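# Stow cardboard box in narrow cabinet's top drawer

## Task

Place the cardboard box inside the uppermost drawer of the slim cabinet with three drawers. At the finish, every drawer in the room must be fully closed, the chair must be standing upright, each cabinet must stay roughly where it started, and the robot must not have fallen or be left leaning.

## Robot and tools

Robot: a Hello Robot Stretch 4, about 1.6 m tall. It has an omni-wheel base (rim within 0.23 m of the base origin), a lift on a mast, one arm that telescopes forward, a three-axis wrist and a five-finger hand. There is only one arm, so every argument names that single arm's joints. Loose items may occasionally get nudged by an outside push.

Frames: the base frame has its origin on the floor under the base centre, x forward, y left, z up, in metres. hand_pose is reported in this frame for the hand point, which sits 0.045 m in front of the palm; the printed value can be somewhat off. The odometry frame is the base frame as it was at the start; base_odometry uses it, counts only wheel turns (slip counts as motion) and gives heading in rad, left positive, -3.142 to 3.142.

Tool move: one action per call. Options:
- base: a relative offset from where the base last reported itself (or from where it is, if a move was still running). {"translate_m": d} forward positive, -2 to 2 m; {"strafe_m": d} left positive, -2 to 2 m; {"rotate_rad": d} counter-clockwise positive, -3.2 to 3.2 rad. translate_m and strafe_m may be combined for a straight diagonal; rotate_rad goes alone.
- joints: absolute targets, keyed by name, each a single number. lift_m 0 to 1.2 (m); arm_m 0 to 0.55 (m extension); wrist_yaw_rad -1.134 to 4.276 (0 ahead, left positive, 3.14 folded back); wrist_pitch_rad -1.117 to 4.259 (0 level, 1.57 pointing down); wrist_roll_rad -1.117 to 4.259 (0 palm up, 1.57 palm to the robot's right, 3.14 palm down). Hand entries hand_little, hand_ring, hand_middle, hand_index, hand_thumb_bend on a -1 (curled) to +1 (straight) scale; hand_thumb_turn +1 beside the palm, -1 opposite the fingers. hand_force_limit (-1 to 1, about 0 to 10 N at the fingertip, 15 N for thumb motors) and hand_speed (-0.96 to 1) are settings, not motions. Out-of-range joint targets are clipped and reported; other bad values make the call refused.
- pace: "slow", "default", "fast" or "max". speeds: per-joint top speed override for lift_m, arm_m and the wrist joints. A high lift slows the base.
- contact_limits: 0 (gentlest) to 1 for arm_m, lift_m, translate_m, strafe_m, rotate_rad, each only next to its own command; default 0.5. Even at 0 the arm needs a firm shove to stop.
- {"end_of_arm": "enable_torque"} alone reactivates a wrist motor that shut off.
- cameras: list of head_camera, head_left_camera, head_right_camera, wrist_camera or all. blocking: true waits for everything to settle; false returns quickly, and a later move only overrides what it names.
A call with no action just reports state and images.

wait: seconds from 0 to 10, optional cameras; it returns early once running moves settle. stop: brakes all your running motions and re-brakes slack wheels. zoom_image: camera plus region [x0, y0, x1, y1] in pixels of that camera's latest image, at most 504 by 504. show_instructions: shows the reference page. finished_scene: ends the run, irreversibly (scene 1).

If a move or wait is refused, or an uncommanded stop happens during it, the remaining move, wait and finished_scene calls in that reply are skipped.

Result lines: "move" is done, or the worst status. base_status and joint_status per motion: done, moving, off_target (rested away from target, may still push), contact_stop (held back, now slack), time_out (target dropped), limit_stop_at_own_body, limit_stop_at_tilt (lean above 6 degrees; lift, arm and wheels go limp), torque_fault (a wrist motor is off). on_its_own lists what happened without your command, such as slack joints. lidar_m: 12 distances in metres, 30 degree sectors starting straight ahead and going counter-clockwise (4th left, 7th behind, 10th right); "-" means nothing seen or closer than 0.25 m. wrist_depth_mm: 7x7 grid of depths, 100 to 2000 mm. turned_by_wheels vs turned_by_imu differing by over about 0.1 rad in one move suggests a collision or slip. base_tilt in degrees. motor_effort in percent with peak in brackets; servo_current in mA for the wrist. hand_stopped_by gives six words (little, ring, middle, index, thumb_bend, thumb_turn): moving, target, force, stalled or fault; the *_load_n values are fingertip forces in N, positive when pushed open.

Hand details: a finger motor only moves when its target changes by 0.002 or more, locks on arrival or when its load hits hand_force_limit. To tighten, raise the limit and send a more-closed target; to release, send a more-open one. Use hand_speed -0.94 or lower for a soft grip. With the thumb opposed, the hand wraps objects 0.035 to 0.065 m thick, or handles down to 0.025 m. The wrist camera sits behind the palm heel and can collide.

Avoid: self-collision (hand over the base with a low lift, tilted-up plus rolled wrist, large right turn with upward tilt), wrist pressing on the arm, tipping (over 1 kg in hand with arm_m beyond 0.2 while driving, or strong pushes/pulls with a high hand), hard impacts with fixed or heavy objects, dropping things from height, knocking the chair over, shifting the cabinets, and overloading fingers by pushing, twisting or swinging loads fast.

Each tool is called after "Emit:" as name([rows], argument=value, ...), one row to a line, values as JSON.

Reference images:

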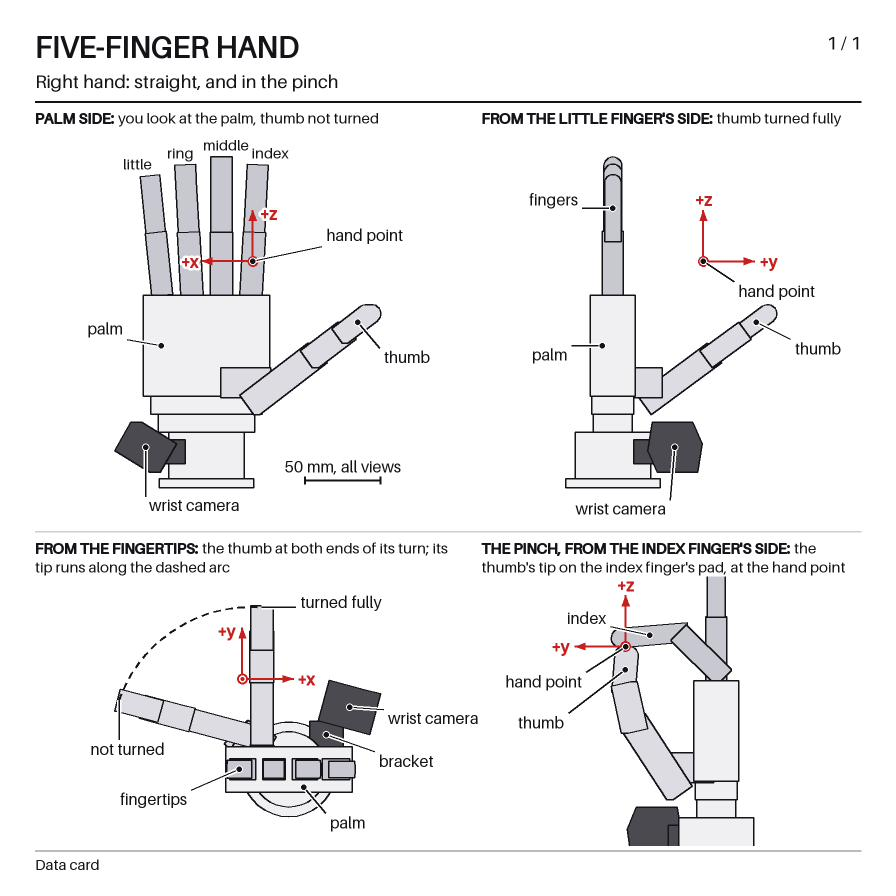

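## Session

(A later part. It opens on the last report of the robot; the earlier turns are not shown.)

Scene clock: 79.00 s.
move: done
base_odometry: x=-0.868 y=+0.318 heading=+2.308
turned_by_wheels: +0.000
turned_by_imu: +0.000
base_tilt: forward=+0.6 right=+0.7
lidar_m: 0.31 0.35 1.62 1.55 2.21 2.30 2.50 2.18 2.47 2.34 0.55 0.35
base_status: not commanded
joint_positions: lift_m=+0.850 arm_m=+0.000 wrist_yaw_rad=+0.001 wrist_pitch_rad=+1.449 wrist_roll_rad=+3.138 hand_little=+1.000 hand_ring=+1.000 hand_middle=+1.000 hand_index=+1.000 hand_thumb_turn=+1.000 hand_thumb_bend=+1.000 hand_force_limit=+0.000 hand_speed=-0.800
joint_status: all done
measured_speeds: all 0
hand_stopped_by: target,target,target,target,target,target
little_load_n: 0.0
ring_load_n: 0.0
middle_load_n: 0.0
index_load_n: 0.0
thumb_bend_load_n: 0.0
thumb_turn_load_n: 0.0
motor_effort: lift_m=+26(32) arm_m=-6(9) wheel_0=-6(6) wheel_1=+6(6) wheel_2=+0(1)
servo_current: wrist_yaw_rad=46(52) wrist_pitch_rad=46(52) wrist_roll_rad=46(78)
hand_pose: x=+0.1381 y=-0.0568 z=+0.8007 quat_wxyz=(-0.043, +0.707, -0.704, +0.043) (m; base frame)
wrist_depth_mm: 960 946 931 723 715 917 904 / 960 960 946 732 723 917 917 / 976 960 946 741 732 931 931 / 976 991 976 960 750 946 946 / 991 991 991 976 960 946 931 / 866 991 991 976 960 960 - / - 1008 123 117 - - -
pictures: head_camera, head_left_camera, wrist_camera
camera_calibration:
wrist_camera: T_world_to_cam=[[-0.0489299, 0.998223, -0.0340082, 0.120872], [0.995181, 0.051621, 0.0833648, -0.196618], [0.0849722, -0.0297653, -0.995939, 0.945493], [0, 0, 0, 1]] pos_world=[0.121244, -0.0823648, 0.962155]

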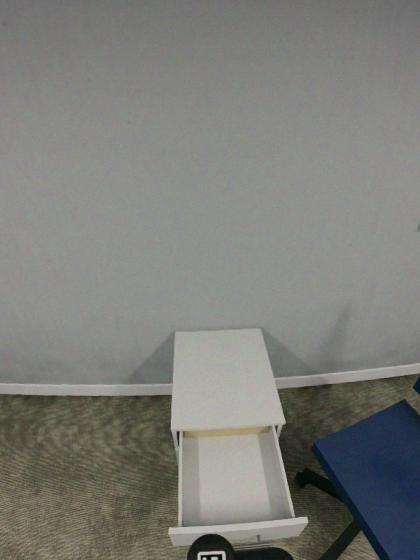

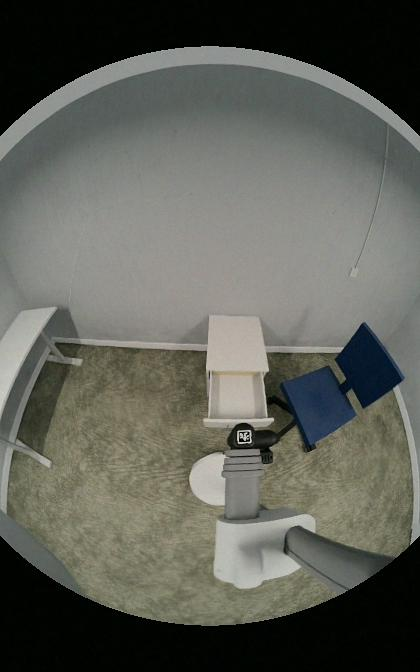

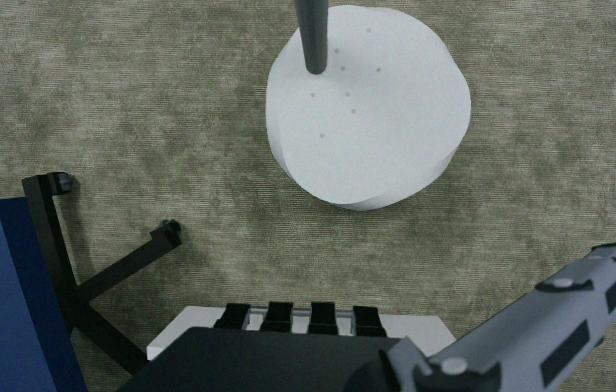

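Emit:
move(base={"rotate_rad": 1.6}, joints={"lift_m": 1.1})

Emit:
move(base={"translate_m": 1.05, "strafe_m": -0.2}, cameras=["all"])

Scene clock: 81.70 s.
move: done
base_odometry: x=-0.868 y=+0.318 heading=-2.376
turned_by_wheels: +1.599
turned_by_imu: +1.588
base_tilt: forward=+0.6 right=+0.8
lidar_m: 1.56 2.22 2.35 2.48 2.16 2.47 2.36 0.56 0.33 0.31 0.34 1.64
base_status: done
joint_positions: lift_m=+1.100 arm_m=+0.000 wrist_yaw_rad=+0.001 wrist_pitch_rad=+1.449 wrist_roll_rad=+3.138 hand_little=+1.000 hand_ring=+1.000 hand_middle=+1.000 hand_index=+1.000 hand_thumb_turn=+1.000 hand_thumb_bend=+1.000 hand_force_limit=+0.000 hand_speed=-0.800
joint_status: all done
measured_speeds: all 0
hand_stopped_by: target,target,target,target,target,target
little_load_n: 0.0
ring_load_n: 0.0
middle_load_n: 0.0
index_load_n: 0.0
thumb_bend_load_n: 0.0
thumb_turn_load_n: 0.0
motor_effort: lift_m=+25(31) arm_m=-6(7) wheel_0=-2(14) wheel_1=-2(11) wheel_2=-3(12)
servo_current: wrist_yaw_rad=33(52) wrist_pitch_rad=52(52) wrist_roll_rad=39(72)
hand_pose: x=+0.1381 y=-0.0568 z=+1.0507 quat_wxyz=(-0.043, +0.707, -0.704, +0.043) (m; base frame)
wrist_depth_mm: - - 1160 1160 1160 1138 1138 / - - 1182 976 960 1138 1138 / 1255 1205 1205 976 976 1160 1160 / 1255 1229 1205 1229 1182 1182 1182 / 1255 1255 1229 1229 1205 1205 1160 / 1281 1255 1229 1229 1255 1205 - / 1281 1281 123 117 - - -
pictures: none

Scene clock: 86.73 s.
move: done
base_odometry: x=-1.763 y=-0.266 heading=-2.376
turned_by_wheels: +0.000
turned_by_imu: -0.002
base_tilt: forward=+0.6 right=+0.8
lidar_m: 0.51 0.55 0.76 2.66 2.78 3.16 0.94 0.97 1.11 1.04 0.79 0.55
base_status: done
joint_positions: lift_m=+1.100 arm_m=+0.000 wrist_yaw_rad=+0.001 wrist_pitch_rad=+1.449 wrist_roll_rad=+3.138 hand_little=+1.000 hand_ring=+1.000 hand_middle=+1.000 hand_index=+1.000 hand_thumb_turn=+1.000 hand_thumb_bend=+1.000 hand_force_limit=+0.000 hand_speed=-0.800
joint_status: not commanded
measured_speeds: all 0
hand_stopped_by: target,target,target,target,target,target
little_load_n: 0.0
ring_load_n: 0.0
middle_load_n: 0.0
index_load_n: 0.0
thumb_bend_load_n: 0.0
thumb_turn_load_n: 0.0
motor_effort: lift_m=+26(26) arm_m=-6(6) wheel_0=+6(16) wheel_1=+2(9) wheel_2=-5(17)
servo_current: wrist_yaw_rad=39(52) wrist_pitch_rad=39(52) wrist_roll_rad=46(91)
hand_pose: x=+0.1381 y=-0.0568 z=+1.0507 quat_wxyz=(-0.043, +0.707, -0.704, +0.043) (m; base frame)
wrist_depth_mm: 1205 1205 1182 1160 1160 1138 1138 / 1205 1182 1205 976 976 1160 1138 / 1205 1229 1205 991 991 1160 1160 / 1229 1229 1205 1229 1205 1182 1182 / 1255 1255 1229 1205 1205 1205 1182 / 1281 1255 1255 1229 1229 1229 - / 1308 1255 122 117 - - -
pictures: head_camera, head_left_camera, head_right_camera, wrist_camera
camera_calibration:
wrist_camera: T_world_to_cam=[[-0.0489292, 0.998223, -0.0340034, 0.129363], [0.99519, 0.0516168, 0.0832658, -0.217241], [0.084873, -0.0297657, -0.995947, 1.19451], [0, 0, 0, 1]] pos_world=[0.121144, -0.0823648, 1.21215]

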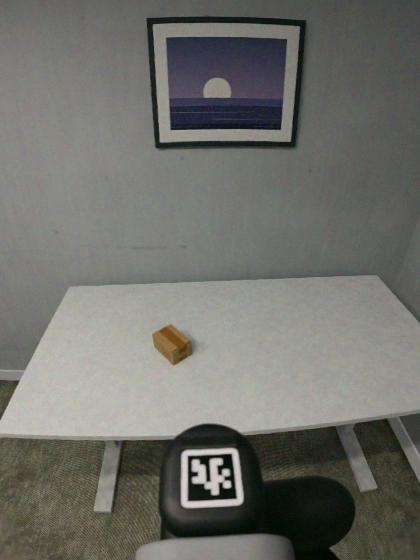

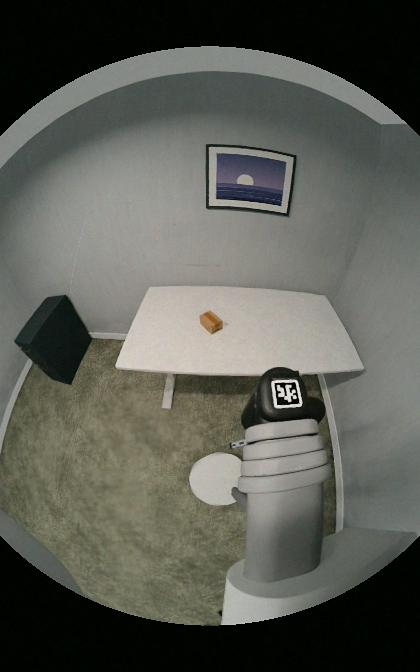

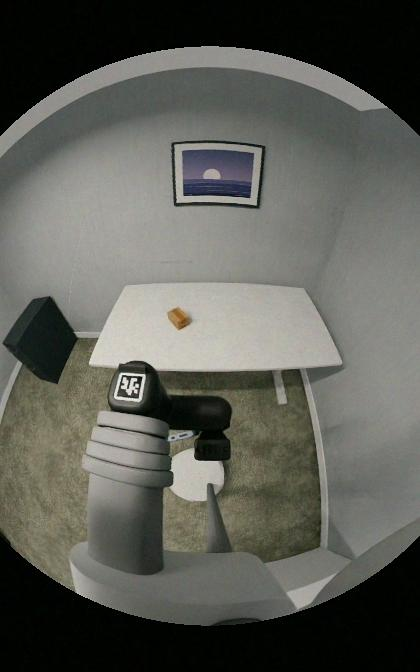

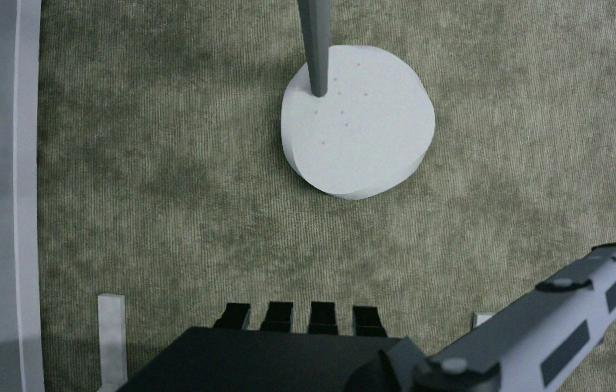

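Emit:
zoom_image(camera="head_camera", region=[140, 310, 210, 380])

Scaled by 7.200 from the camera's 420x560 image, which has a finer 1200x1600 frame.

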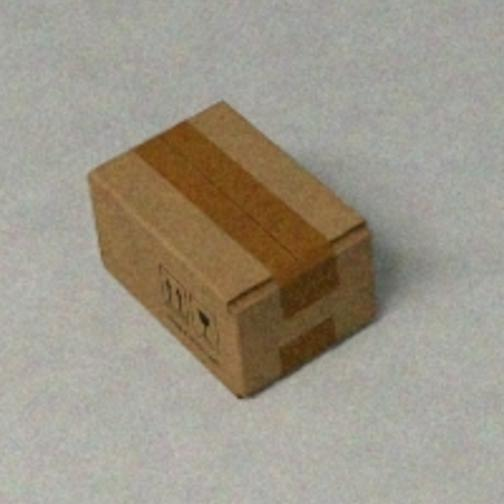

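Emit:
move(base={"translate_m": 0.22, "strafe_m": 0.205}, joints={"wrist_yaw_rad": 0.677, "wrist_pitch_rad": 1.57, "arm_m": 0.3}, cameras=["all"])

Scene clock: 95.67 s.
move: done
base_odometry: x=-1.780 y=-0.566 heading=-2.376
turned_by_wheels: +0.000
turned_by_imu: -0.001
base_tilt: forward=+0.6 right=+0.8
lidar_m: 0.29 0.32 0.45 1.63 2.59 2.83 1.48 1.22 1.31 1.24 0.47 0.33
base_status: done
joint_positions: lift_m=+1.100 arm_m=+0.300 wrist_yaw_rad=+0.676 wrist_pitch_rad=+1.569 wrist_roll_rad=+3.138 hand_little=+1.000 hand_ring=+1.000 hand_middle=+1.000 hand_index=+1.000 hand_thumb_turn=+1.000 hand_thumb_bend=+1.000 hand_force_limit=+0.000 hand_speed=-0.800
joint_status: all done
measured_speeds: all 0
hand_stopped_by: target,target,target,target,target,target
little_load_n: 0.0
ring_load_n: 0.0
middle_load_n: 0.0
index_load_n: 0.0
thumb_bend_load_n: 0.0
thumb_turn_load_n: 0.0
motor_effort: lift_m=+25(26) arm_m=+6(12) wheel_0=-2(12) wheel_1=+5(17) wheel_2=-5(14)
servo_current: wrist_yaw_rad=39(98) wrist_pitch_rad=46(59) wrist_roll_rad=46(85)
hand_pose: x=+0.4596 y=-0.0817 z=+1.0563 quat_wxyz=(-0.001, +0.902, -0.431, +0.000) (m; base frame)
wrist_depth_mm: - - - 1205 1182 976 1182 / - - - - 991 991 1182 / - - - - - 976 1182 / - - - - - - 1182 / - - 384 - - - - / - - 377 183 - - - / - - 122 117 - - -
pictures: head_camera, head_left_camera, head_right_camera, wrist_camera
camera_calibration:
wrist_camera: T_world_to_cam=[[-0.664485, 0.746773, -0.0281013, 0.426268], [0.747257, 0.663565, -0.0358906, -0.24651], [-0.00815512, -0.0448477, -0.998961, 1.21673], [0, 0, 0, 1]] pos_world=[0.477378, -0.100182, 1.2186]

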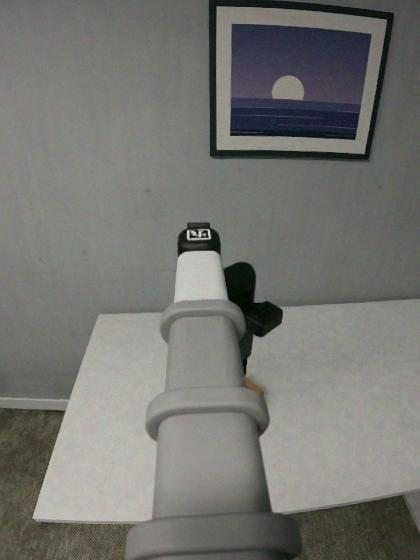

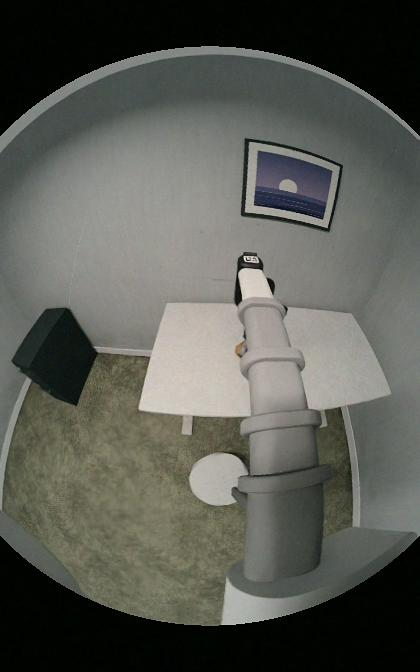

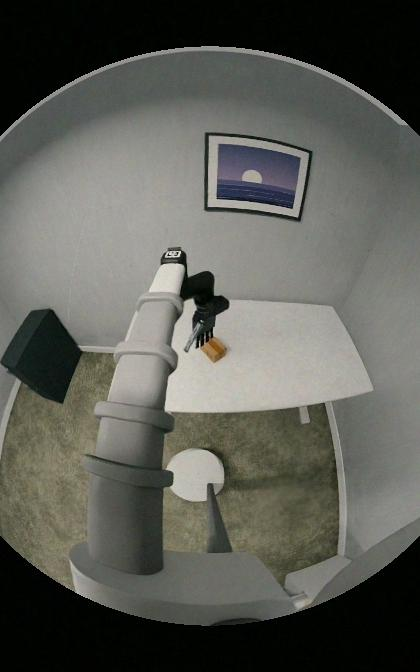

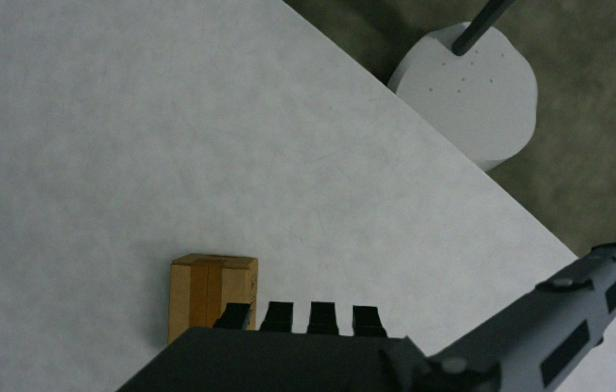

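Emit:
move(joints={"arm_m": 0.50, "lift_m": 1.0}, cameras=["head_camera","head_right_camera","wrist_camera"])

Emit:
zoom_image(camera="wrist_camera", region=[170, 120, 450, 360])

Scene clock: 98.33 s.
move: done
base_odometry: x=-1.780 y=-0.566 heading=-2.376
turned_by_wheels: +0.000
turned_by_imu: +0.000
base_tilt: forward=+0.7 right=+0.7
lidar_m: 0.29 0.32 0.47 1.61 2.59 2.84 1.42 1.18 1.29 1.24 0.47 0.32
base_status: not commanded
joint_positions: lift_m=+1.000 arm_m=+0.500 wrist_yaw_rad=+0.676 wrist_pitch_rad=+1.569 wrist_roll_rad=+3.138 hand_little=+1.000 hand_ring=+1.000 hand_middle=+1.000 hand_index=+1.000 hand_thumb_turn=+1.000 hand_thumb_bend=+1.000 hand_force_limit=+0.000 hand_speed=-0.800
joint_status: all done
measured_speeds: all 0
hand_stopped_by: target,target,target,target,target,target
little_load_n: 0.0
ring_load_n: 0.0
middle_load_n: 0.0
index_load_n: 0.0
thumb_bend_load_n: -0.5
thumb_turn_load_n: 0.0
motor_effort: lift_m=+16(25) arm_m=+6(13) wheel_0=-2(2) wheel_1=+5(6) wheel_2=-5(6)
servo_current: wrist_yaw_rad=39(52) wrist_pitch_rad=39(52) wrist_roll_rad=39(65)
hand_pose: x=+0.6596 y=-0.0817 z=+0.9571 quat_wxyz=(-0.001, +0.902, -0.431, +0.000) (m; base frame)
wrist_depth_mm: - - - - - - - / - - - 278 - - - / - - - 278 277 - - / - - - 278 277 - - / - - - 277 - - - / - - - 183 - - - / - - 122 117 - - -
pictures: head_camera, head_right_camera, wrist_camera
camera_calibration:
wrist_camera: T_world_to_cam=[[-0.664485, 0.746773, -0.0281013, 0.556378], [0.747257, 0.663565, -0.0358906, -0.399522], [-0.00815512, -0.0448477, -0.998961, 1.11926], [0, 0, 0, 1]] pos_world=[0.677378, -0.100182, 1.1194]

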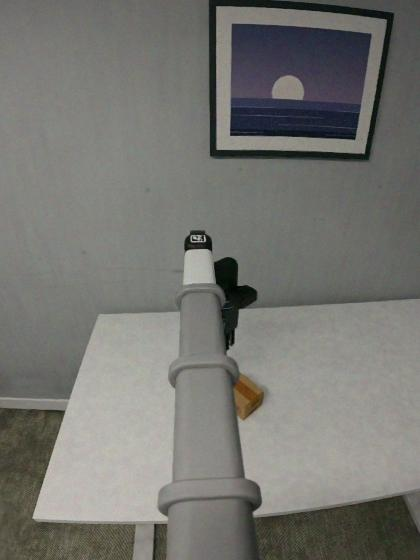

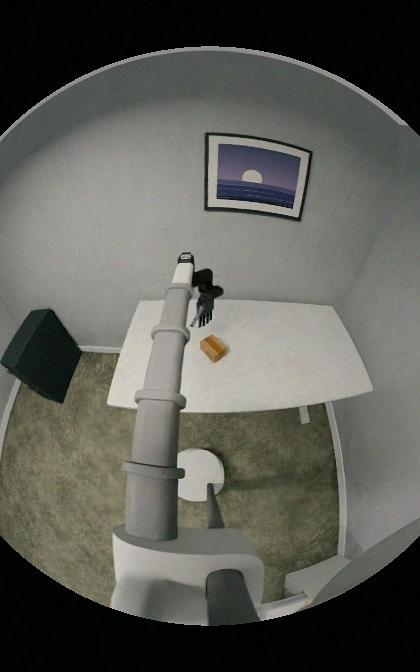

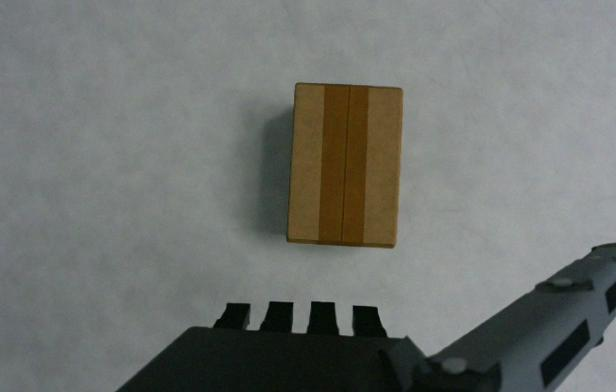

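Scaled by 1.800.

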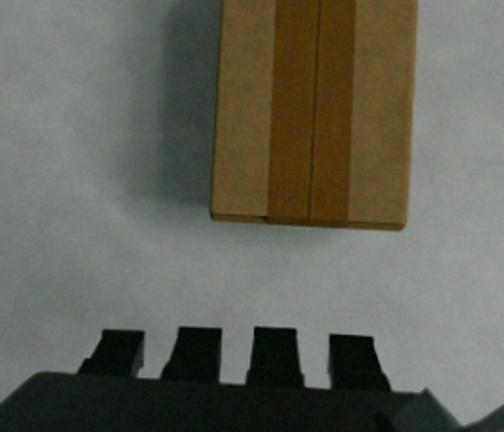

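Emit:
move(base={"strafe_m": 0.005}, joints={"arm_m": 0.466, "wrist_yaw_rad": 0.684, "lift_m": 0.96}, cameras=["wrist_camera"])

Emit:
zoom_image(camera="wrist_camera", region=[170, 120, 450, 360])

Scene clock: 100.57 s.
move: done
base_odometry: x=-1.776 y=-0.570 heading=-2.376
turned_by_wheels: +0.000
turned_by_imu: +0.000
base_tilt: forward=+0.7 right=+0.8
lidar_m: 0.31 0.33 0.45 1.61 2.57 2.84 1.35 1.20 1.28 1.24 0.46 0.30
base_status: done
joint_positions: lift_m=+0.960 arm_m=+0.466 wrist_yaw_rad=+0.683 wrist_pitch_rad=+1.569 wrist_roll_rad=+3.138 hand_little=+1.000 hand_ring=+1.000 hand_middle=+1.000 hand_index=+1.000 hand_thumb_turn=+1.000 hand_thumb_bend=+1.000 hand_force_limit=+0.000 hand_speed=-0.800
joint_status: all done
measured_speeds: all 0
hand_stopped_by: target,target,target,target,target,target
little_load_n: 0.0
ring_load_n: -0.5
middle_load_n: 0.0
index_load_n: 0.0
thumb_bend_load_n: 0.0
thumb_turn_load_n: 0.0
motor_effort: lift_m=+16(18) arm_m=-6(10) wheel_0=+1(15) wheel_1=+1(14) wheel_2=+0(2)
servo_current: wrist_yaw_rad=39(65) wrist_pitch_rad=46(46) wrist_roll_rad=39(72)
hand_pose: x=+0.6265 y=-0.0818 z=+0.9170 quat_wxyz=(-0.001, +0.904, -0.428, +0.000) (m; base frame)
wrist_depth_mm: - - - - - - - / - - - - - - - / - - - 238 237 - - / - - 239 238 236 - - / - - 238 236 - - - / - - - 204 - - - / - - 122 117 - - -
pictures: wrist_camera
camera_calibration:
wrist_camera: T_world_to_cam=[[-0.669762, 0.742043, -0.0281263, 0.536328], [0.742535, 0.668846, -0.0358766, -0.372839], [-0.00780983, -0.0449135, -0.99896, 1.07871], [0, 0, 0, 1]] pos_world=[0.644482, -0.100158, 1.0793]

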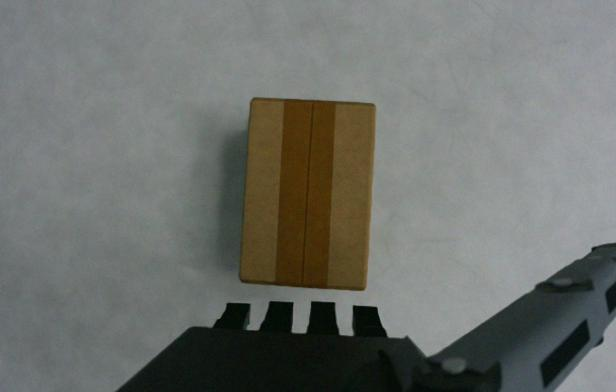

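Scaled by 1.800.

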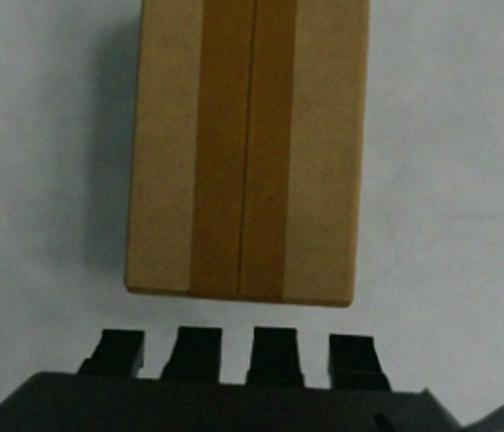

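Emit:
move(joints={"lift_m": 0.906}, speeds={"lift_m": 0.1}, contact_limits={"lift_m": 0.1}, cameras=["wrist_camera","head_right_camera"])

Scene clock: 102.27 s.
move: done
base_odometry: x=-1.776 y=-0.570 heading=-2.376
turned_by_wheels: +0.000
turned_by_imu: +0.000
base_tilt: forward=+0.6 right=+0.8
lidar_m: 0.31 0.32 0.44 1.59 2.58 2.85 1.35 1.18 1.29 1.22 0.46 0.34
base_status: not commanded
joint_positions: lift_m=+0.906 arm_m=+0.466 wrist_yaw_rad=+0.683 wrist_pitch_rad=+1.569 wrist_roll_rad=+3.138 hand_little=+1.000 hand_ring=+1.000 hand_middle=+1.000 hand_index=+1.000 hand_thumb_turn=+1.000 hand_thumb_bend=+1.000 hand_force_limit=+0.000 hand_speed=-0.800
joint_status: all done
measured_speeds: all 0
hand_stopped_by: target,target,target,target,target,target
little_load_n: -0.5
ring_load_n: 0.0
middle_load_n: 0.0
index_load_n: 0.0
thumb_bend_load_n: -0.5
thumb_turn_load_n: 0.0
motor_effort: lift_m=+16(17) arm_m=-6(6) wheel_0=+1(1) wheel_1=+1(1) wheel_2=+0(1)
servo_current: wrist_yaw_rad=39(52) wrist_pitch_rad=46(52) wrist_roll_rad=52(72)
contact_limits: lift_m 0.1
hand_pose: x=+0.6265 y=-0.0818 z=+0.8631 quat_wxyz=(-0.001, +0.904, -0.428, +0.000) (m; base frame)
wrist_depth_mm: - - - - - - - / - - 186 185 - - - / - - 186 185 183 - - / - - 185 184 183 - - / - - 185 183 182 - - / - - 184 182 - - - / - - 123 117 - - -
pictures: head_right_camera, wrist_camera
camera_calibration:
wrist_camera: T_world_to_cam=[[-0.669762, 0.742043, -0.0281263, 0.534812], [0.742535, 0.668846, -0.0358766, -0.374772], [-0.00780983, -0.0449135, -0.99896, 1.02487], [0, 0, 0, 1]] pos_world=[0.644482, -0.100158, 1.0254]

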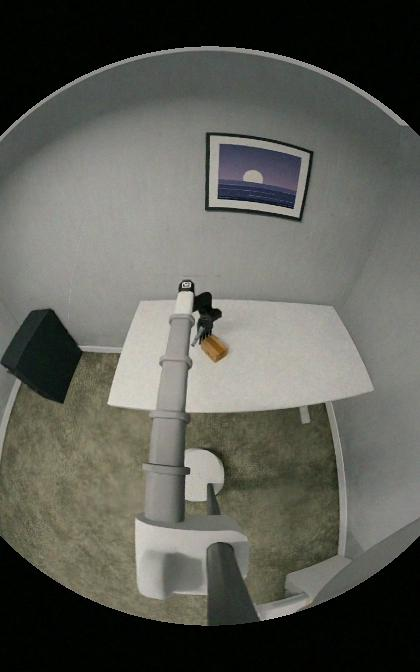

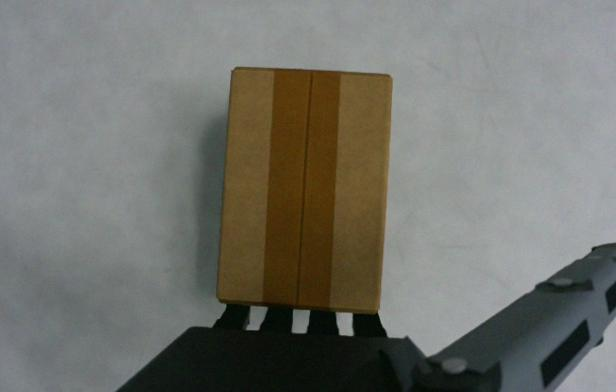

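Emit:
move(base={"strafe_m": -0.008}, joints={"arm_m": 0.456}, pace="slow")

Emit:
move(base={"strafe_m": -0.0159}, joints={"arm_m": 0.4346, "wrist_yaw_rad": 0.512}, speeds={"arm_m": 0.07, "wrist_yaw_rad": 0.5})

Emit:
move(base={"strafe_m": -0.0121}, joints={"arm_m": 0.4109, "wrist_yaw_rad": 0.341}, speeds={"arm_m": 0.07, "wrist_yaw_rad": 0.5}, cameras=["wrist_camera"])

Scene clock: 103.80 s.
move: done
base_odometry: x=-1.782 y=-0.564 heading=-2.376
turned_by_wheels: +0.000
turned_by_imu: +0.000
base_tilt: forward=+0.7 right=+0.8
lidar_m: 0.31 0.31 0.45 1.62 2.59 2.83 1.44 1.20 1.29 1.23 0.47 0.33
base_status: done
joint_positions: lift_m=+0.906 arm_m=+0.456 wrist_yaw_rad=+0.683 wrist_pitch_rad=+1.569 wrist_roll_rad=+3.138 hand_little=+1.000 hand_ring=+1.000 hand_middle=+1.000 hand_index=+1.000 hand_thumb_turn=+1.000 hand_thumb_bend=+1.000 hand_force_limit=+0.000 hand_speed=-0.800
joint_status: all done
measured_speeds: all 0
hand_stopped_by: target,target,target,target,target,target
little_load_n: 0.0
ring_load_n: 0.0
middle_load_n: 0.0
index_load_n: 0.0
thumb_bend_load_n: 0.0
thumb_turn_load_n: 0.0
motor_effort: lift_m=+16(16) arm_m=-7(11) wheel_0=+7(14) wheel_1=-6(9) wheel_2=-1(2)
servo_current: wrist_yaw_rad=46(46) wrist_pitch_rad=39(52) wrist_roll_rad=59(65)
contact_limits: lift_m 0.1
hand_pose: x=+0.6165 y=-0.0818 z=+0.8631 quat_wxyz=(-0.001, +0.904, -0.428, +0.000) (m; base frame)
wrist_depth_mm: - - - - - - - / - - 186 185 - - - / - - 186 185 184 - - / - - 185 184 - - - / - - 185 183 - - - / - - 184 183 - - - / - - 123 117 - - -
pictures: none

Scene clock: 104.60 s.
move: done
base_odometry: x=-1.792 y=-0.553 heading=-2.376
turned_by_wheels: +0.000
turned_by_imu: +0.000
base_tilt: forward=+0.7 right=+0.8
lidar_m: 0.31 0.33 0.46 1.61 2.57 2.87 1.37 1.18 1.28 1.22 0.47 0.34
base_status: done
joint_positions: lift_m=+0.906 arm_m=+0.435 wrist_yaw_rad=+0.514 wrist_pitch_rad=+1.569 wrist_roll_rad=+3.138 hand_little=+1.000 hand_ring=+1.000 hand_middle=+1.000 hand_index=+1.000 hand_thumb_turn=+1.000 hand_thumb_bend=+1.000 hand_force_limit=+0.000 hand_speed=-0.800
joint_status: all done
measured_speeds: all 0
hand_stopped_by: target,target,target,target,target,target
little_load_n: 0.0
ring_load_n: 0.0
middle_load_n: 0.0
index_load_n: 0.0
thumb_bend_load_n: 0.0
thumb_turn_load_n: 0.0
motor_effort: lift_m=+16(16) arm_m=-6(11) wheel_0=+4(15) wheel_1=-6(12) wheel_2=+0(2)
servo_current: wrist_yaw_rad=39(72) wrist_pitch_rad=46(46) wrist_roll_rad=33(72)
contact_limits: lift_m 0.1
hand_pose: x=+0.5815 y=-0.0789 z=+0.8631 quat_wxyz=(-0.001, +0.864, -0.503, +0.001) (m; base frame)
wrist_depth_mm: - - - - - - - / - - - 185 - - - / - - 186 184 184 - - / - - 186 184 - - - / - - 185 183 - - - / - - 184 183 - - - / - - 123 117 - - -
pictures: none

Scene clock: 105.40 s.
move: done
base_odometry: x=-1.801 y=-0.544 heading=-2.376
turned_by_wheels: +0.000
turned_by_imu: +0.000
base_tilt: forward=+0.7 right=+0.9
lidar_m: 0.29 0.31 0.45 1.61 2.60 2.86 1.32 1.20 1.25 1.21 0.46 0.31
base_status: done
joint_positions: lift_m=+0.906 arm_m=+0.411 wrist_yaw_rad=+0.343 wrist_pitch_rad=+1.569 wrist_roll_rad=+3.138 hand_little=+1.000 hand_ring=+1.000 hand_middle=+1.000 hand_index=+1.000 hand_thumb_turn=+1.000 hand_thumb_bend=+1.000 hand_force_limit=+0.000 hand_speed=-0.800
joint_status: all done
measured_speeds: all 0
hand_stopped_by: target,target,target,target,target,target
little_load_n: 0.0
ring_load_n: 0.0
middle_load_n: -0.5
index_load_n: 0.0
thumb_bend_load_n: 0.0
thumb_turn_load_n: 0.0
motor_effort: lift_m=+15(16) arm_m=-6(8) wheel_0=+2(15) wheel_1=-5(13) wheel_2=+0(2)
servo_current: wrist_yaw_rad=39(59) wrist_pitch_rad=39(52) wrist_roll_rad=46(72)
contact_limits: lift_m 0.1
hand_pose: x=+0.5447 y=-0.0736 z=+0.8631 quat_wxyz=(-0.001, +0.818, -0.575, +0.001) (m; base frame)
wrist_depth_mm: - - - - - - - / - - - 186 - - - / - - 187 185 184 - - / - - 186 185 - - - / - - 185 184 - - - / - - 185 183 - - - / - - 123 117 - - -
pictures: wrist_camera
camera_calibration:
wrist_camera: T_world_to_cam=[[-0.383983, 0.922911, -0.0281459, 0.331552], [0.92307, 0.382956, -0.0358566, -0.43891], [-0.0223138, -0.039749, -0.998961, 1.03288], [0, 0, 0, 1]] pos_world=[0.555502, -0.0968543, 1.0254]

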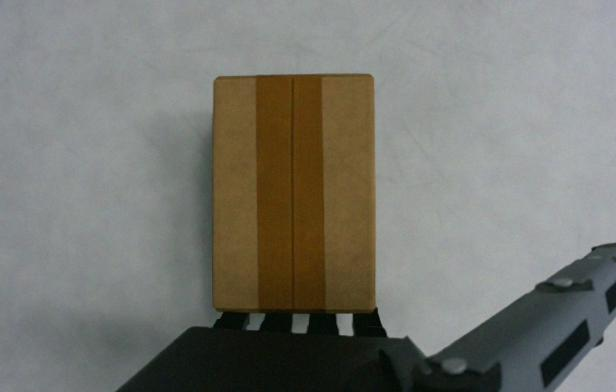

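Emit:
move(base={"strafe_m": -0.0079}, joints={"arm_m": 0.3854, "wrist_yaw_rad": 0.171}, speeds={"arm_m": 0.07, "wrist_yaw_rad": 0.5})

Emit:
move(base={"strafe_m": -0.0035}, joints={"arm_m": 0.359, "wrist_yaw_rad": 0.0}, speeds={"arm_m": 0.07, "wrist_yaw_rad": 0.5}, cameras=["wrist_camera"])

Scene clock: 106.53 s.
move: done
base_odometry: x=-1.806 y=-0.539 heading=-2.376
turned_by_wheels: +0.000
turned_by_imu: +0.000
base_tilt: forward=+0.7 right=+0.8
lidar_m: 0.31 0.33 0.45 1.62 2.61 2.93 1.31 1.18 1.26 1.21 0.45 0.34
base_status: done
joint_positions: lift_m=+0.906 arm_m=+0.386 wrist_yaw_rad=+0.173 wrist_pitch_rad=+1.569 wrist_roll_rad=+3.138 hand_little=+1.000 hand_ring=+1.000 hand_middle=+1.000 hand_index=+1.000 hand_thumb_turn=+1.000 hand_thumb_bend=+1.000 hand_force_limit=+0.000 hand_speed=-0.800
joint_status: all done
measured_speeds: all 0
hand_stopped_by: target,target,target,target,target,target
little_load_n: 0.0
ring_load_n: 0.0
middle_load_n: 0.0
index_load_n: 0.0
thumb_bend_load_n: 0.0
thumb_turn_load_n: 0.0
motor_effort: lift_m=+15(16) arm_m=-6(10) wheel_0=-1(13) wheel_1=-1(14) wheel_2=+0(2)
servo_current: wrist_yaw_rad=46(91) wrist_pitch_rad=46(46) wrist_roll_rad=52(59)
contact_limits: lift_m 0.1
hand_pose: x=+0.5073 y=-0.0662 z=+0.8631 quat_wxyz=(-0.001, +0.766, -0.642, +0.001) (m; base frame)
wrist_depth_mm: - - - - - - - / - - - 186 - - - / - - 186 186 185 - - / - - 186 185 - - - / - - 185 184 - - - / - - 185 184 - - - / - - 123 117 - - -
pictures: none

Scene clock: 107.37 s.
move: done
base_odometry: x=-1.809 y=-0.536 heading=-2.376
turned_by_wheels: +0.000
turned_by_imu: +0.000
base_tilt: forward=+0.6 right=+0.7
lidar_m: 0.30 0.33 0.44 1.61 2.61 2.89 1.32 1.19 1.25 1.21 0.44 0.33
base_status: done
joint_positions: lift_m=+0.906 arm_m=+0.359 wrist_yaw_rad=+0.002 wrist_pitch_rad=+1.569 wrist_roll_rad=+3.138 hand_little=+1.000 hand_ring=+1.000 hand_middle=+1.000 hand_index=+1.000 hand_thumb_turn=+1.000 hand_thumb_bend=+1.000 hand_force_limit=+0.000 hand_speed=-0.800
joint_status: all done
measured_speeds: all 0
hand_stopped_by: target,target,target,target,target,target
little_load_n: -0.5
ring_load_n: 0.0
middle_load_n: 0.0
index_load_n: 0.0
thumb_bend_load_n: 0.0
thumb_turn_load_n: 0.0
motor_effort: lift_m=+16(16) arm_m=-6(12) wheel_0=+0(10) wheel_1=-2(9) wheel_2=+0(1)
servo_current: wrist_yaw_rad=46(78) wrist_pitch_rad=46(46) wrist_roll_rad=46(65)
contact_limits: lift_m 0.1
hand_pose: x=+0.4704 y=-0.0569 z=+0.8631 quat_wxyz=(-0.001, +0.709, -0.705, +0.001) (m; base frame)
wrist_depth_mm: - - - - - - - / - - - 186 - - - / - - 187 186 - - - / - - 187 185 - - - / - - 186 184 - - - / - - 186 184 - - - / - - 123 117 - - -
pictures: wrist_camera
camera_calibration:
wrist_camera: T_world_to_cam=[[-0.0532325, 0.998186, -0.0281162, 0.136311], [0.997993, 0.052213, -0.0358275, -0.430784], [-0.0342945, -0.029967, -0.998962, 1.03808], [0, 0, 0, 1]] pos_world=[0.472776, -0.0824631, 1.0254]

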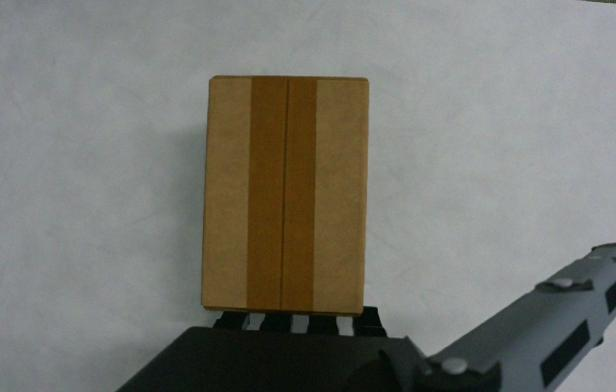

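Emit:
move(joints={"arm_m": 0.245}, speeds={"arm_m": 0.07}, cameras=["wrist_camera","head_camera","head_right_camera"])

Scene clock: 109.87 s.
move: done
base_odometry: x=-1.809 y=-0.536 heading=-2.376
turned_by_wheels: +0.000
turned_by_imu: +0.000
base_tilt: forward=+0.7 right=+0.8
lidar_m: 0.30 0.32 0.44 1.62 2.63 2.90 1.30 1.18 1.27 1.21 0.47 0.31
base_status: not commanded
joint_positions: lift_m=+0.906 arm_m=+0.245 wrist_yaw_rad=+0.002 wrist_pitch_rad=+1.569 wrist_roll_rad=+3.138 hand_little=+1.000 hand_ring=+1.000 hand_middle=+1.000 hand_index=+1.000 hand_thumb_turn=+1.000 hand_thumb_bend=+1.000 hand_force_limit=+0.000 hand_speed=-0.800
joint_status: all done
measured_speeds: all 0
hand_stopped_by: target,target,target,target,target,target
little_load_n: 0.0
ring_load_n: 0.0
middle_load_n: 0.0
index_load_n: 0.0
thumb_bend_load_n: 0.0
thumb_turn_load_n: 0.0
motor_effort: lift_m=+16(16) arm_m=-6(14) wheel_0=+0(0) wheel_1=-2(3) wheel_2=+0(1)
servo_current: wrist_yaw_rad=39(46) wrist_pitch_rad=33(52) wrist_roll_rad=46(65)
contact_limits: lift_m 0.1
hand_pose: x=+0.3564 y=-0.0569 z=+0.8631 quat_wxyz=(-0.001, +0.709, -0.705, +0.001) (m; base frame)
wrist_depth_mm: 1042 1042 1025 809 809 1008 991 / 1060 1060 1042 188 798 991 991 / 1060 1025 188 186 1008 1008 991 / - - 187 186 - - - / - - 187 185 - - - / - - 186 185 - - - / - - 123 117 - - -
pictures: head_camera, head_right_camera, wrist_camera
camera_calibration:
wrist_camera: T_world_to_cam=[[-0.0532325, 0.998186, -0.0281162, 0.130242], [0.997993, 0.052213, -0.0358275, -0.317013], [-0.0342945, -0.029967, -0.998962, 1.03417], [0, 0, 0, 1]] pos_world=[0.358776, -0.0824631, 1.0254]

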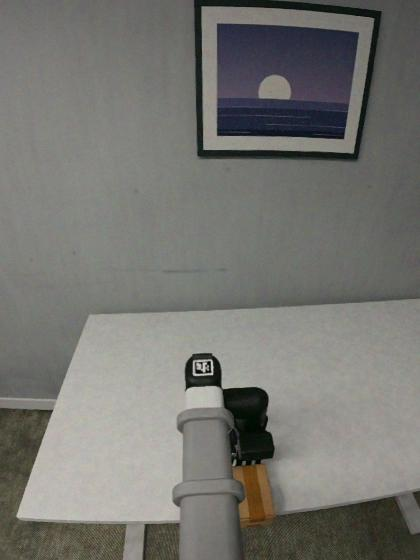

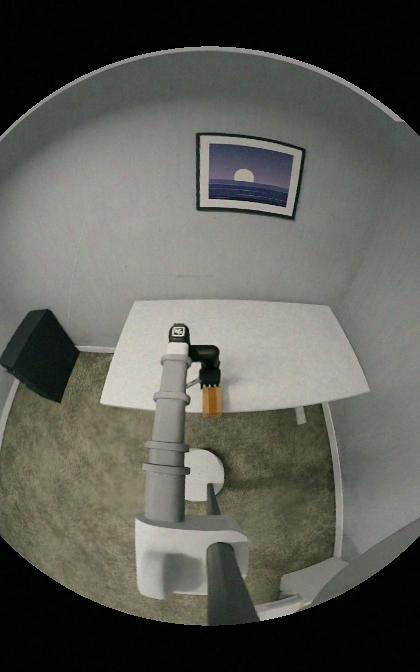

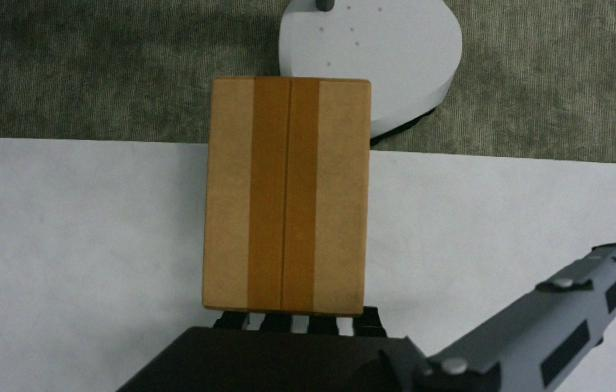

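Emit:
move(joints={"arm_m": 0.2225}, speeds={"arm_m": 0.05}, cameras=["wrist_camera"])

Emit:
zoom_image(camera="wrist_camera", region=[170, 30, 470, 230])

Scene clock: 119.20 s.
move: done
base_odometry: x=-1.809 y=-0.536 heading=-2.376
turned_by_wheels: +0.000
turned_by_imu: +0.000
base_tilt: forward=+0.7 right=+0.8
lidar_m: 0.27 0.30 0.45 1.65 2.60 2.89 1.30 1.15 1.28 1.20 0.46 0.29
base_status: not commanded
joint_positions: lift_m=+0.906 arm_m=+0.223 wrist_yaw_rad=+0.002 wrist_pitch_rad=+1.569 wrist_roll_rad=+3.138 hand_little=+1.000 hand_ring=+1.000 hand_middle=+1.000 hand_index=+1.000 hand_thumb_turn=+1.000 hand_thumb_bend=+1.000 hand_force_limit=+0.000 hand_speed=-0.800
joint_status: all done
measured_speeds: all 0
hand_stopped_by: target,target,target,target,target,target
little_load_n: -0.5
ring_load_n: 0.0
middle_load_n: 0.0
index_load_n: 0.0
thumb_bend_load_n: 0.0
thumb_turn_load_n: 0.0
motor_effort: lift_m=+15(16) arm_m=-6(9) wheel_0=+0(0) wheel_1=-2(3) wheel_2=+0(1)
servo_current: wrist_yaw_rad=39(46) wrist_pitch_rad=39(52) wrist_roll_rad=33(65)
contact_limits: lift_m 0.1
hand_pose: x=+0.3339 y=-0.0569 z=+0.8631 quat_wxyz=(-0.001, +0.709, -0.705, +0.001) (m; base frame)
wrist_depth_mm: 1060 1042 1042 820 809 1025 991 / 1060 1042 1042 187 809 991 991 / 1042 1042 189 186 1025 1008 976 / - - 187 186 - 1008 1008 / - - 187 185 - - - / - - 185 185 - - - / - - 123 117 - - -
pictures: wrist_camera
camera_calibration:
wrist_camera: T_world_to_cam=[[-0.0532325, 0.998186, -0.0281162, 0.129045], [0.997993, 0.052213, -0.0358275, -0.294558], [-0.0342945, -0.029967, -0.998962, 1.03339], [0, 0, 0, 1]] pos_world=[0.336276, -0.0824631, 1.0254]

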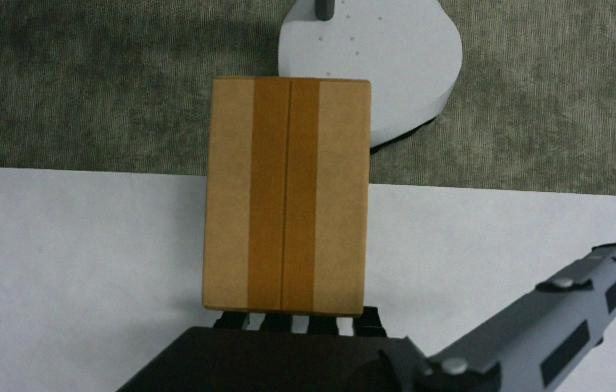

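Scaled by 1.680.

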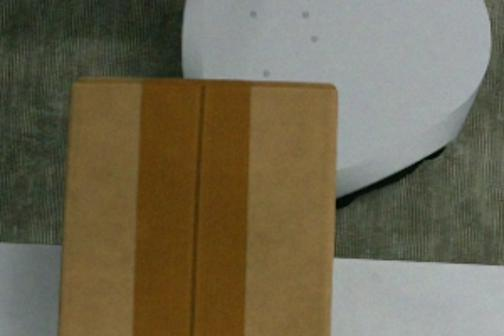

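Emit:
move(joints={"lift_m": 1.02})

Emit:
move(base={"translate_m": -0.25, "strafe_m": -0.019}, joints={"arm_m": 0.0, "wrist_roll_rad": 0.0, "wrist_pitch_rad": 0.0})

Emit:
move(joints={"lift_m": 0.584, "arm_m": 0.0}, cameras=["head_camera","head_right_camera","wrist_camera"])

Emit:
zoom_image(camera="head_camera", region=[160, 380, 340, 560])

Scene clock: 121.20 s.
move: done
base_odometry: x=-1.809 y=-0.536 heading=-2.376
turned_by_wheels: +0.000
turned_by_imu: +0.000
base_tilt: forward=+0.7 right=+0.8
lidar_m: 0.28 0.32 0.45 1.63 2.62 2.90 1.32 1.21 1.26 1.20 0.48 0.26
base_status: not commanded
joint_positions: lift_m=+1.020 arm_m=+0.223 wrist_yaw_rad=+0.002 wrist_pitch_rad=+1.569 wrist_roll_rad=+3.138 hand_little=+1.000 hand_ring=+1.000 hand_middle=+1.000 hand_index=+1.000 hand_thumb_turn=+1.000 hand_thumb_bend=+1.000 hand_force_limit=+0.000 hand_speed=-0.800
joint_status: all done
measured_speeds: all 0
hand_stopped_by: target,target,target,target,target,target
little_load_n: 0.0
ring_load_n: 0.0
middle_load_n: 0.0
index_load_n: 0.0
thumb_bend_load_n: 0.0
thumb_turn_load_n: -0.5
motor_effort: lift_m=+26(29) arm_m=-6(7) wheel_0=+0(0) wheel_1=-3(3) wheel_2=+0(1)
servo_current: wrist_yaw_rad=39(52) wrist_pitch_rad=52(52) wrist_roll_rad=46(65)
hand_pose: x=+0.3339 y=-0.0569 z=+0.9763 quat_wxyz=(-0.001, +0.709, -0.705, +0.001) (m; base frame)
wrist_depth_mm: 1160 1182 1160 931 917 1118 1118 / 1182 1160 1138 917 917 1118 1098 / 1160 1138 1160 301 1042 1098 1098 / - - 1160 298 1118 1118 1098 / - - - 298 - - - / - - - 183 - - - / - - 123 117 - - -
pictures: none

Scene clock: 123.57 s.
move: done
base_odometry: x=-1.642 y=-0.349 heading=-2.376
turned_by_wheels: +0.000
turned_by_imu: +0.001
base_tilt: forward=+0.6 right=+0.8
lidar_m: 0.49 0.58 1.66 2.53 2.66 2.92 1.21 0.94 1.23 1.18 0.84 0.55
base_status: done
joint_positions: lift_m=+1.020 arm_m=+0.000 wrist_yaw_rad=+0.001 wrist_pitch_rad=+0.008 wrist_roll_rad=+0.003 hand_little=+1.000 hand_ring=+1.000 hand_middle=+1.000 hand_index=+1.000 hand_thumb_turn=+1.000 hand_thumb_bend=+1.000 hand_force_limit=+0.000 hand_speed=-0.800
joint_status: all done
measured_speeds: all 0
hand_stopped_by: target,target,target,target,target,target
little_load_n: 0.0
ring_load_n: 0.0
middle_load_n: 0.0
index_load_n: 0.0
thumb_bend_load_n: 0.0
thumb_turn_load_n: 0.5
motor_effort: lift_m=+25(26) arm_m=-6(10) wheel_0=-1(9) wheel_1=-3(13) wheel_2=+3(16)
servo_current: wrist_yaw_rad=39(52) wrist_pitch_rad=59(163) wrist_roll_rad=65(130)
hand_pose: x=+0.3931 y=-0.1182 z=+1.2561 quat_wxyz=(+0.497, +0.503, +0.502, +0.499) (m; base frame)
wrist_depth_mm: - - - 1138 1118 1118 - / - - - 1118 1118 1098 - / - - - 1118 1118 1098 - / - - - - - - - / - - - - - - - / - - - 183 - - - / - - 123 117 - - -
pictures: none

Scene clock: 126.30 s.
move: done
base_odometry: x=-1.642 y=-0.349 heading=-2.376
turned_by_wheels: +0.000
turned_by_imu: +0.000
base_tilt: forward=+0.6 right=+0.7
lidar_m: 0.52 0.57 1.64 2.53 2.64 2.92 1.21 0.94 1.22 1.18 0.80 0.57
base_status: not commanded
joint_positions: lift_m=+0.584 arm_m=+0.000 wrist_yaw_rad=+0.001 wrist_pitch_rad=+0.008 wrist_roll_rad=+0.003 hand_little=+1.000 hand_ring=+1.000 hand_middle=+1.000 hand_index=+1.000 hand_thumb_turn=+1.000 hand_thumb_bend=+1.000 hand_force_limit=+0.000 hand_speed=-0.800
joint_status: all done
measured_speeds: all 0
hand_stopped_by: target,target,target,target,target,target
little_load_n: 0.0
ring_load_n: 0.0
middle_load_n: 0.0
index_load_n: 0.0
thumb_bend_load_n: 0.0
thumb_turn_load_n: 0.0
motor_effort: lift_m=+16(24) arm_m=-6(9) wheel_0=-1(1) wheel_1=-2(3) wheel_2=+2(3)
servo_current: wrist_yaw_rad=39(52) wrist_pitch_rad=59(65) wrist_roll_rad=52(72)
hand_pose: x=+0.3931 y=-0.1182 z=+0.8210 quat_wxyz=(+0.497, +0.502, +0.501, +0.499) (m; base frame)
wrist_depth_mm: - - - - - - - / - - - - - - - / - - - - - - - / - - - 283 - - - / - - - 283 - - - / - - - 183 - - - / - - 122 117 - - -
pictures: head_camera, head_right_camera, wrist_camera
camera_calibration:
wrist_camera: T_world_to_cam=[[0.0291343, -0.998544, 0.0453886, -0.13661], [0.0298402, -0.0445187, -0.998563, 0.80746], [0.99913, 0.0304469, 0.0284998, -0.251021], [0, 0, 0, 1]] pos_world=[0.230688, -0.0928209, 0.819655]

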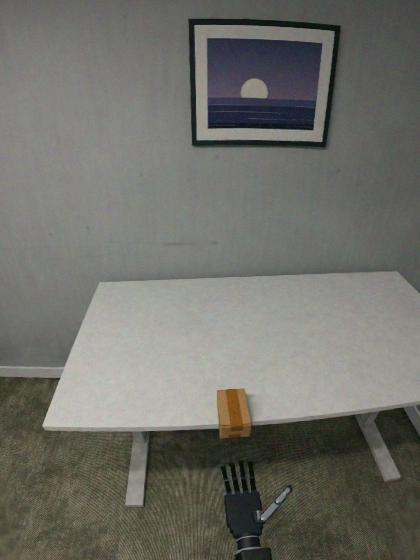

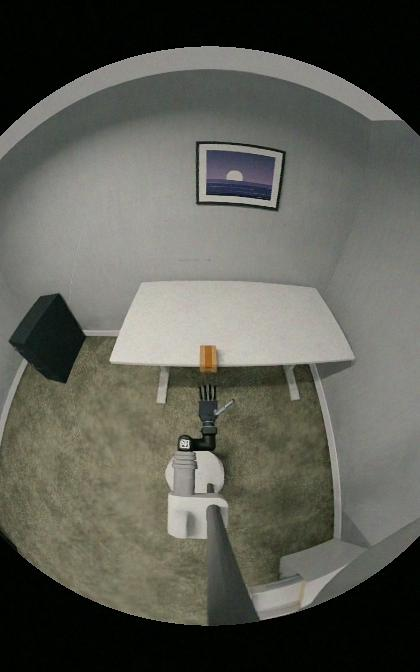

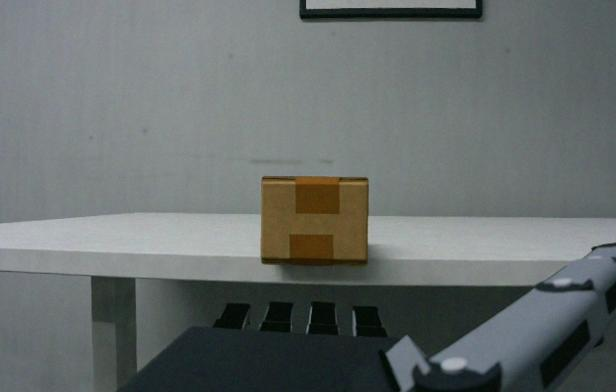

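Scaled by 2.800 from the camera's 420x560 image, which has a finer 1200x1600 frame.

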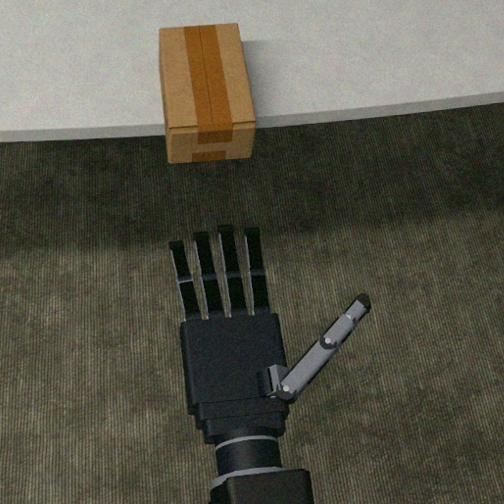

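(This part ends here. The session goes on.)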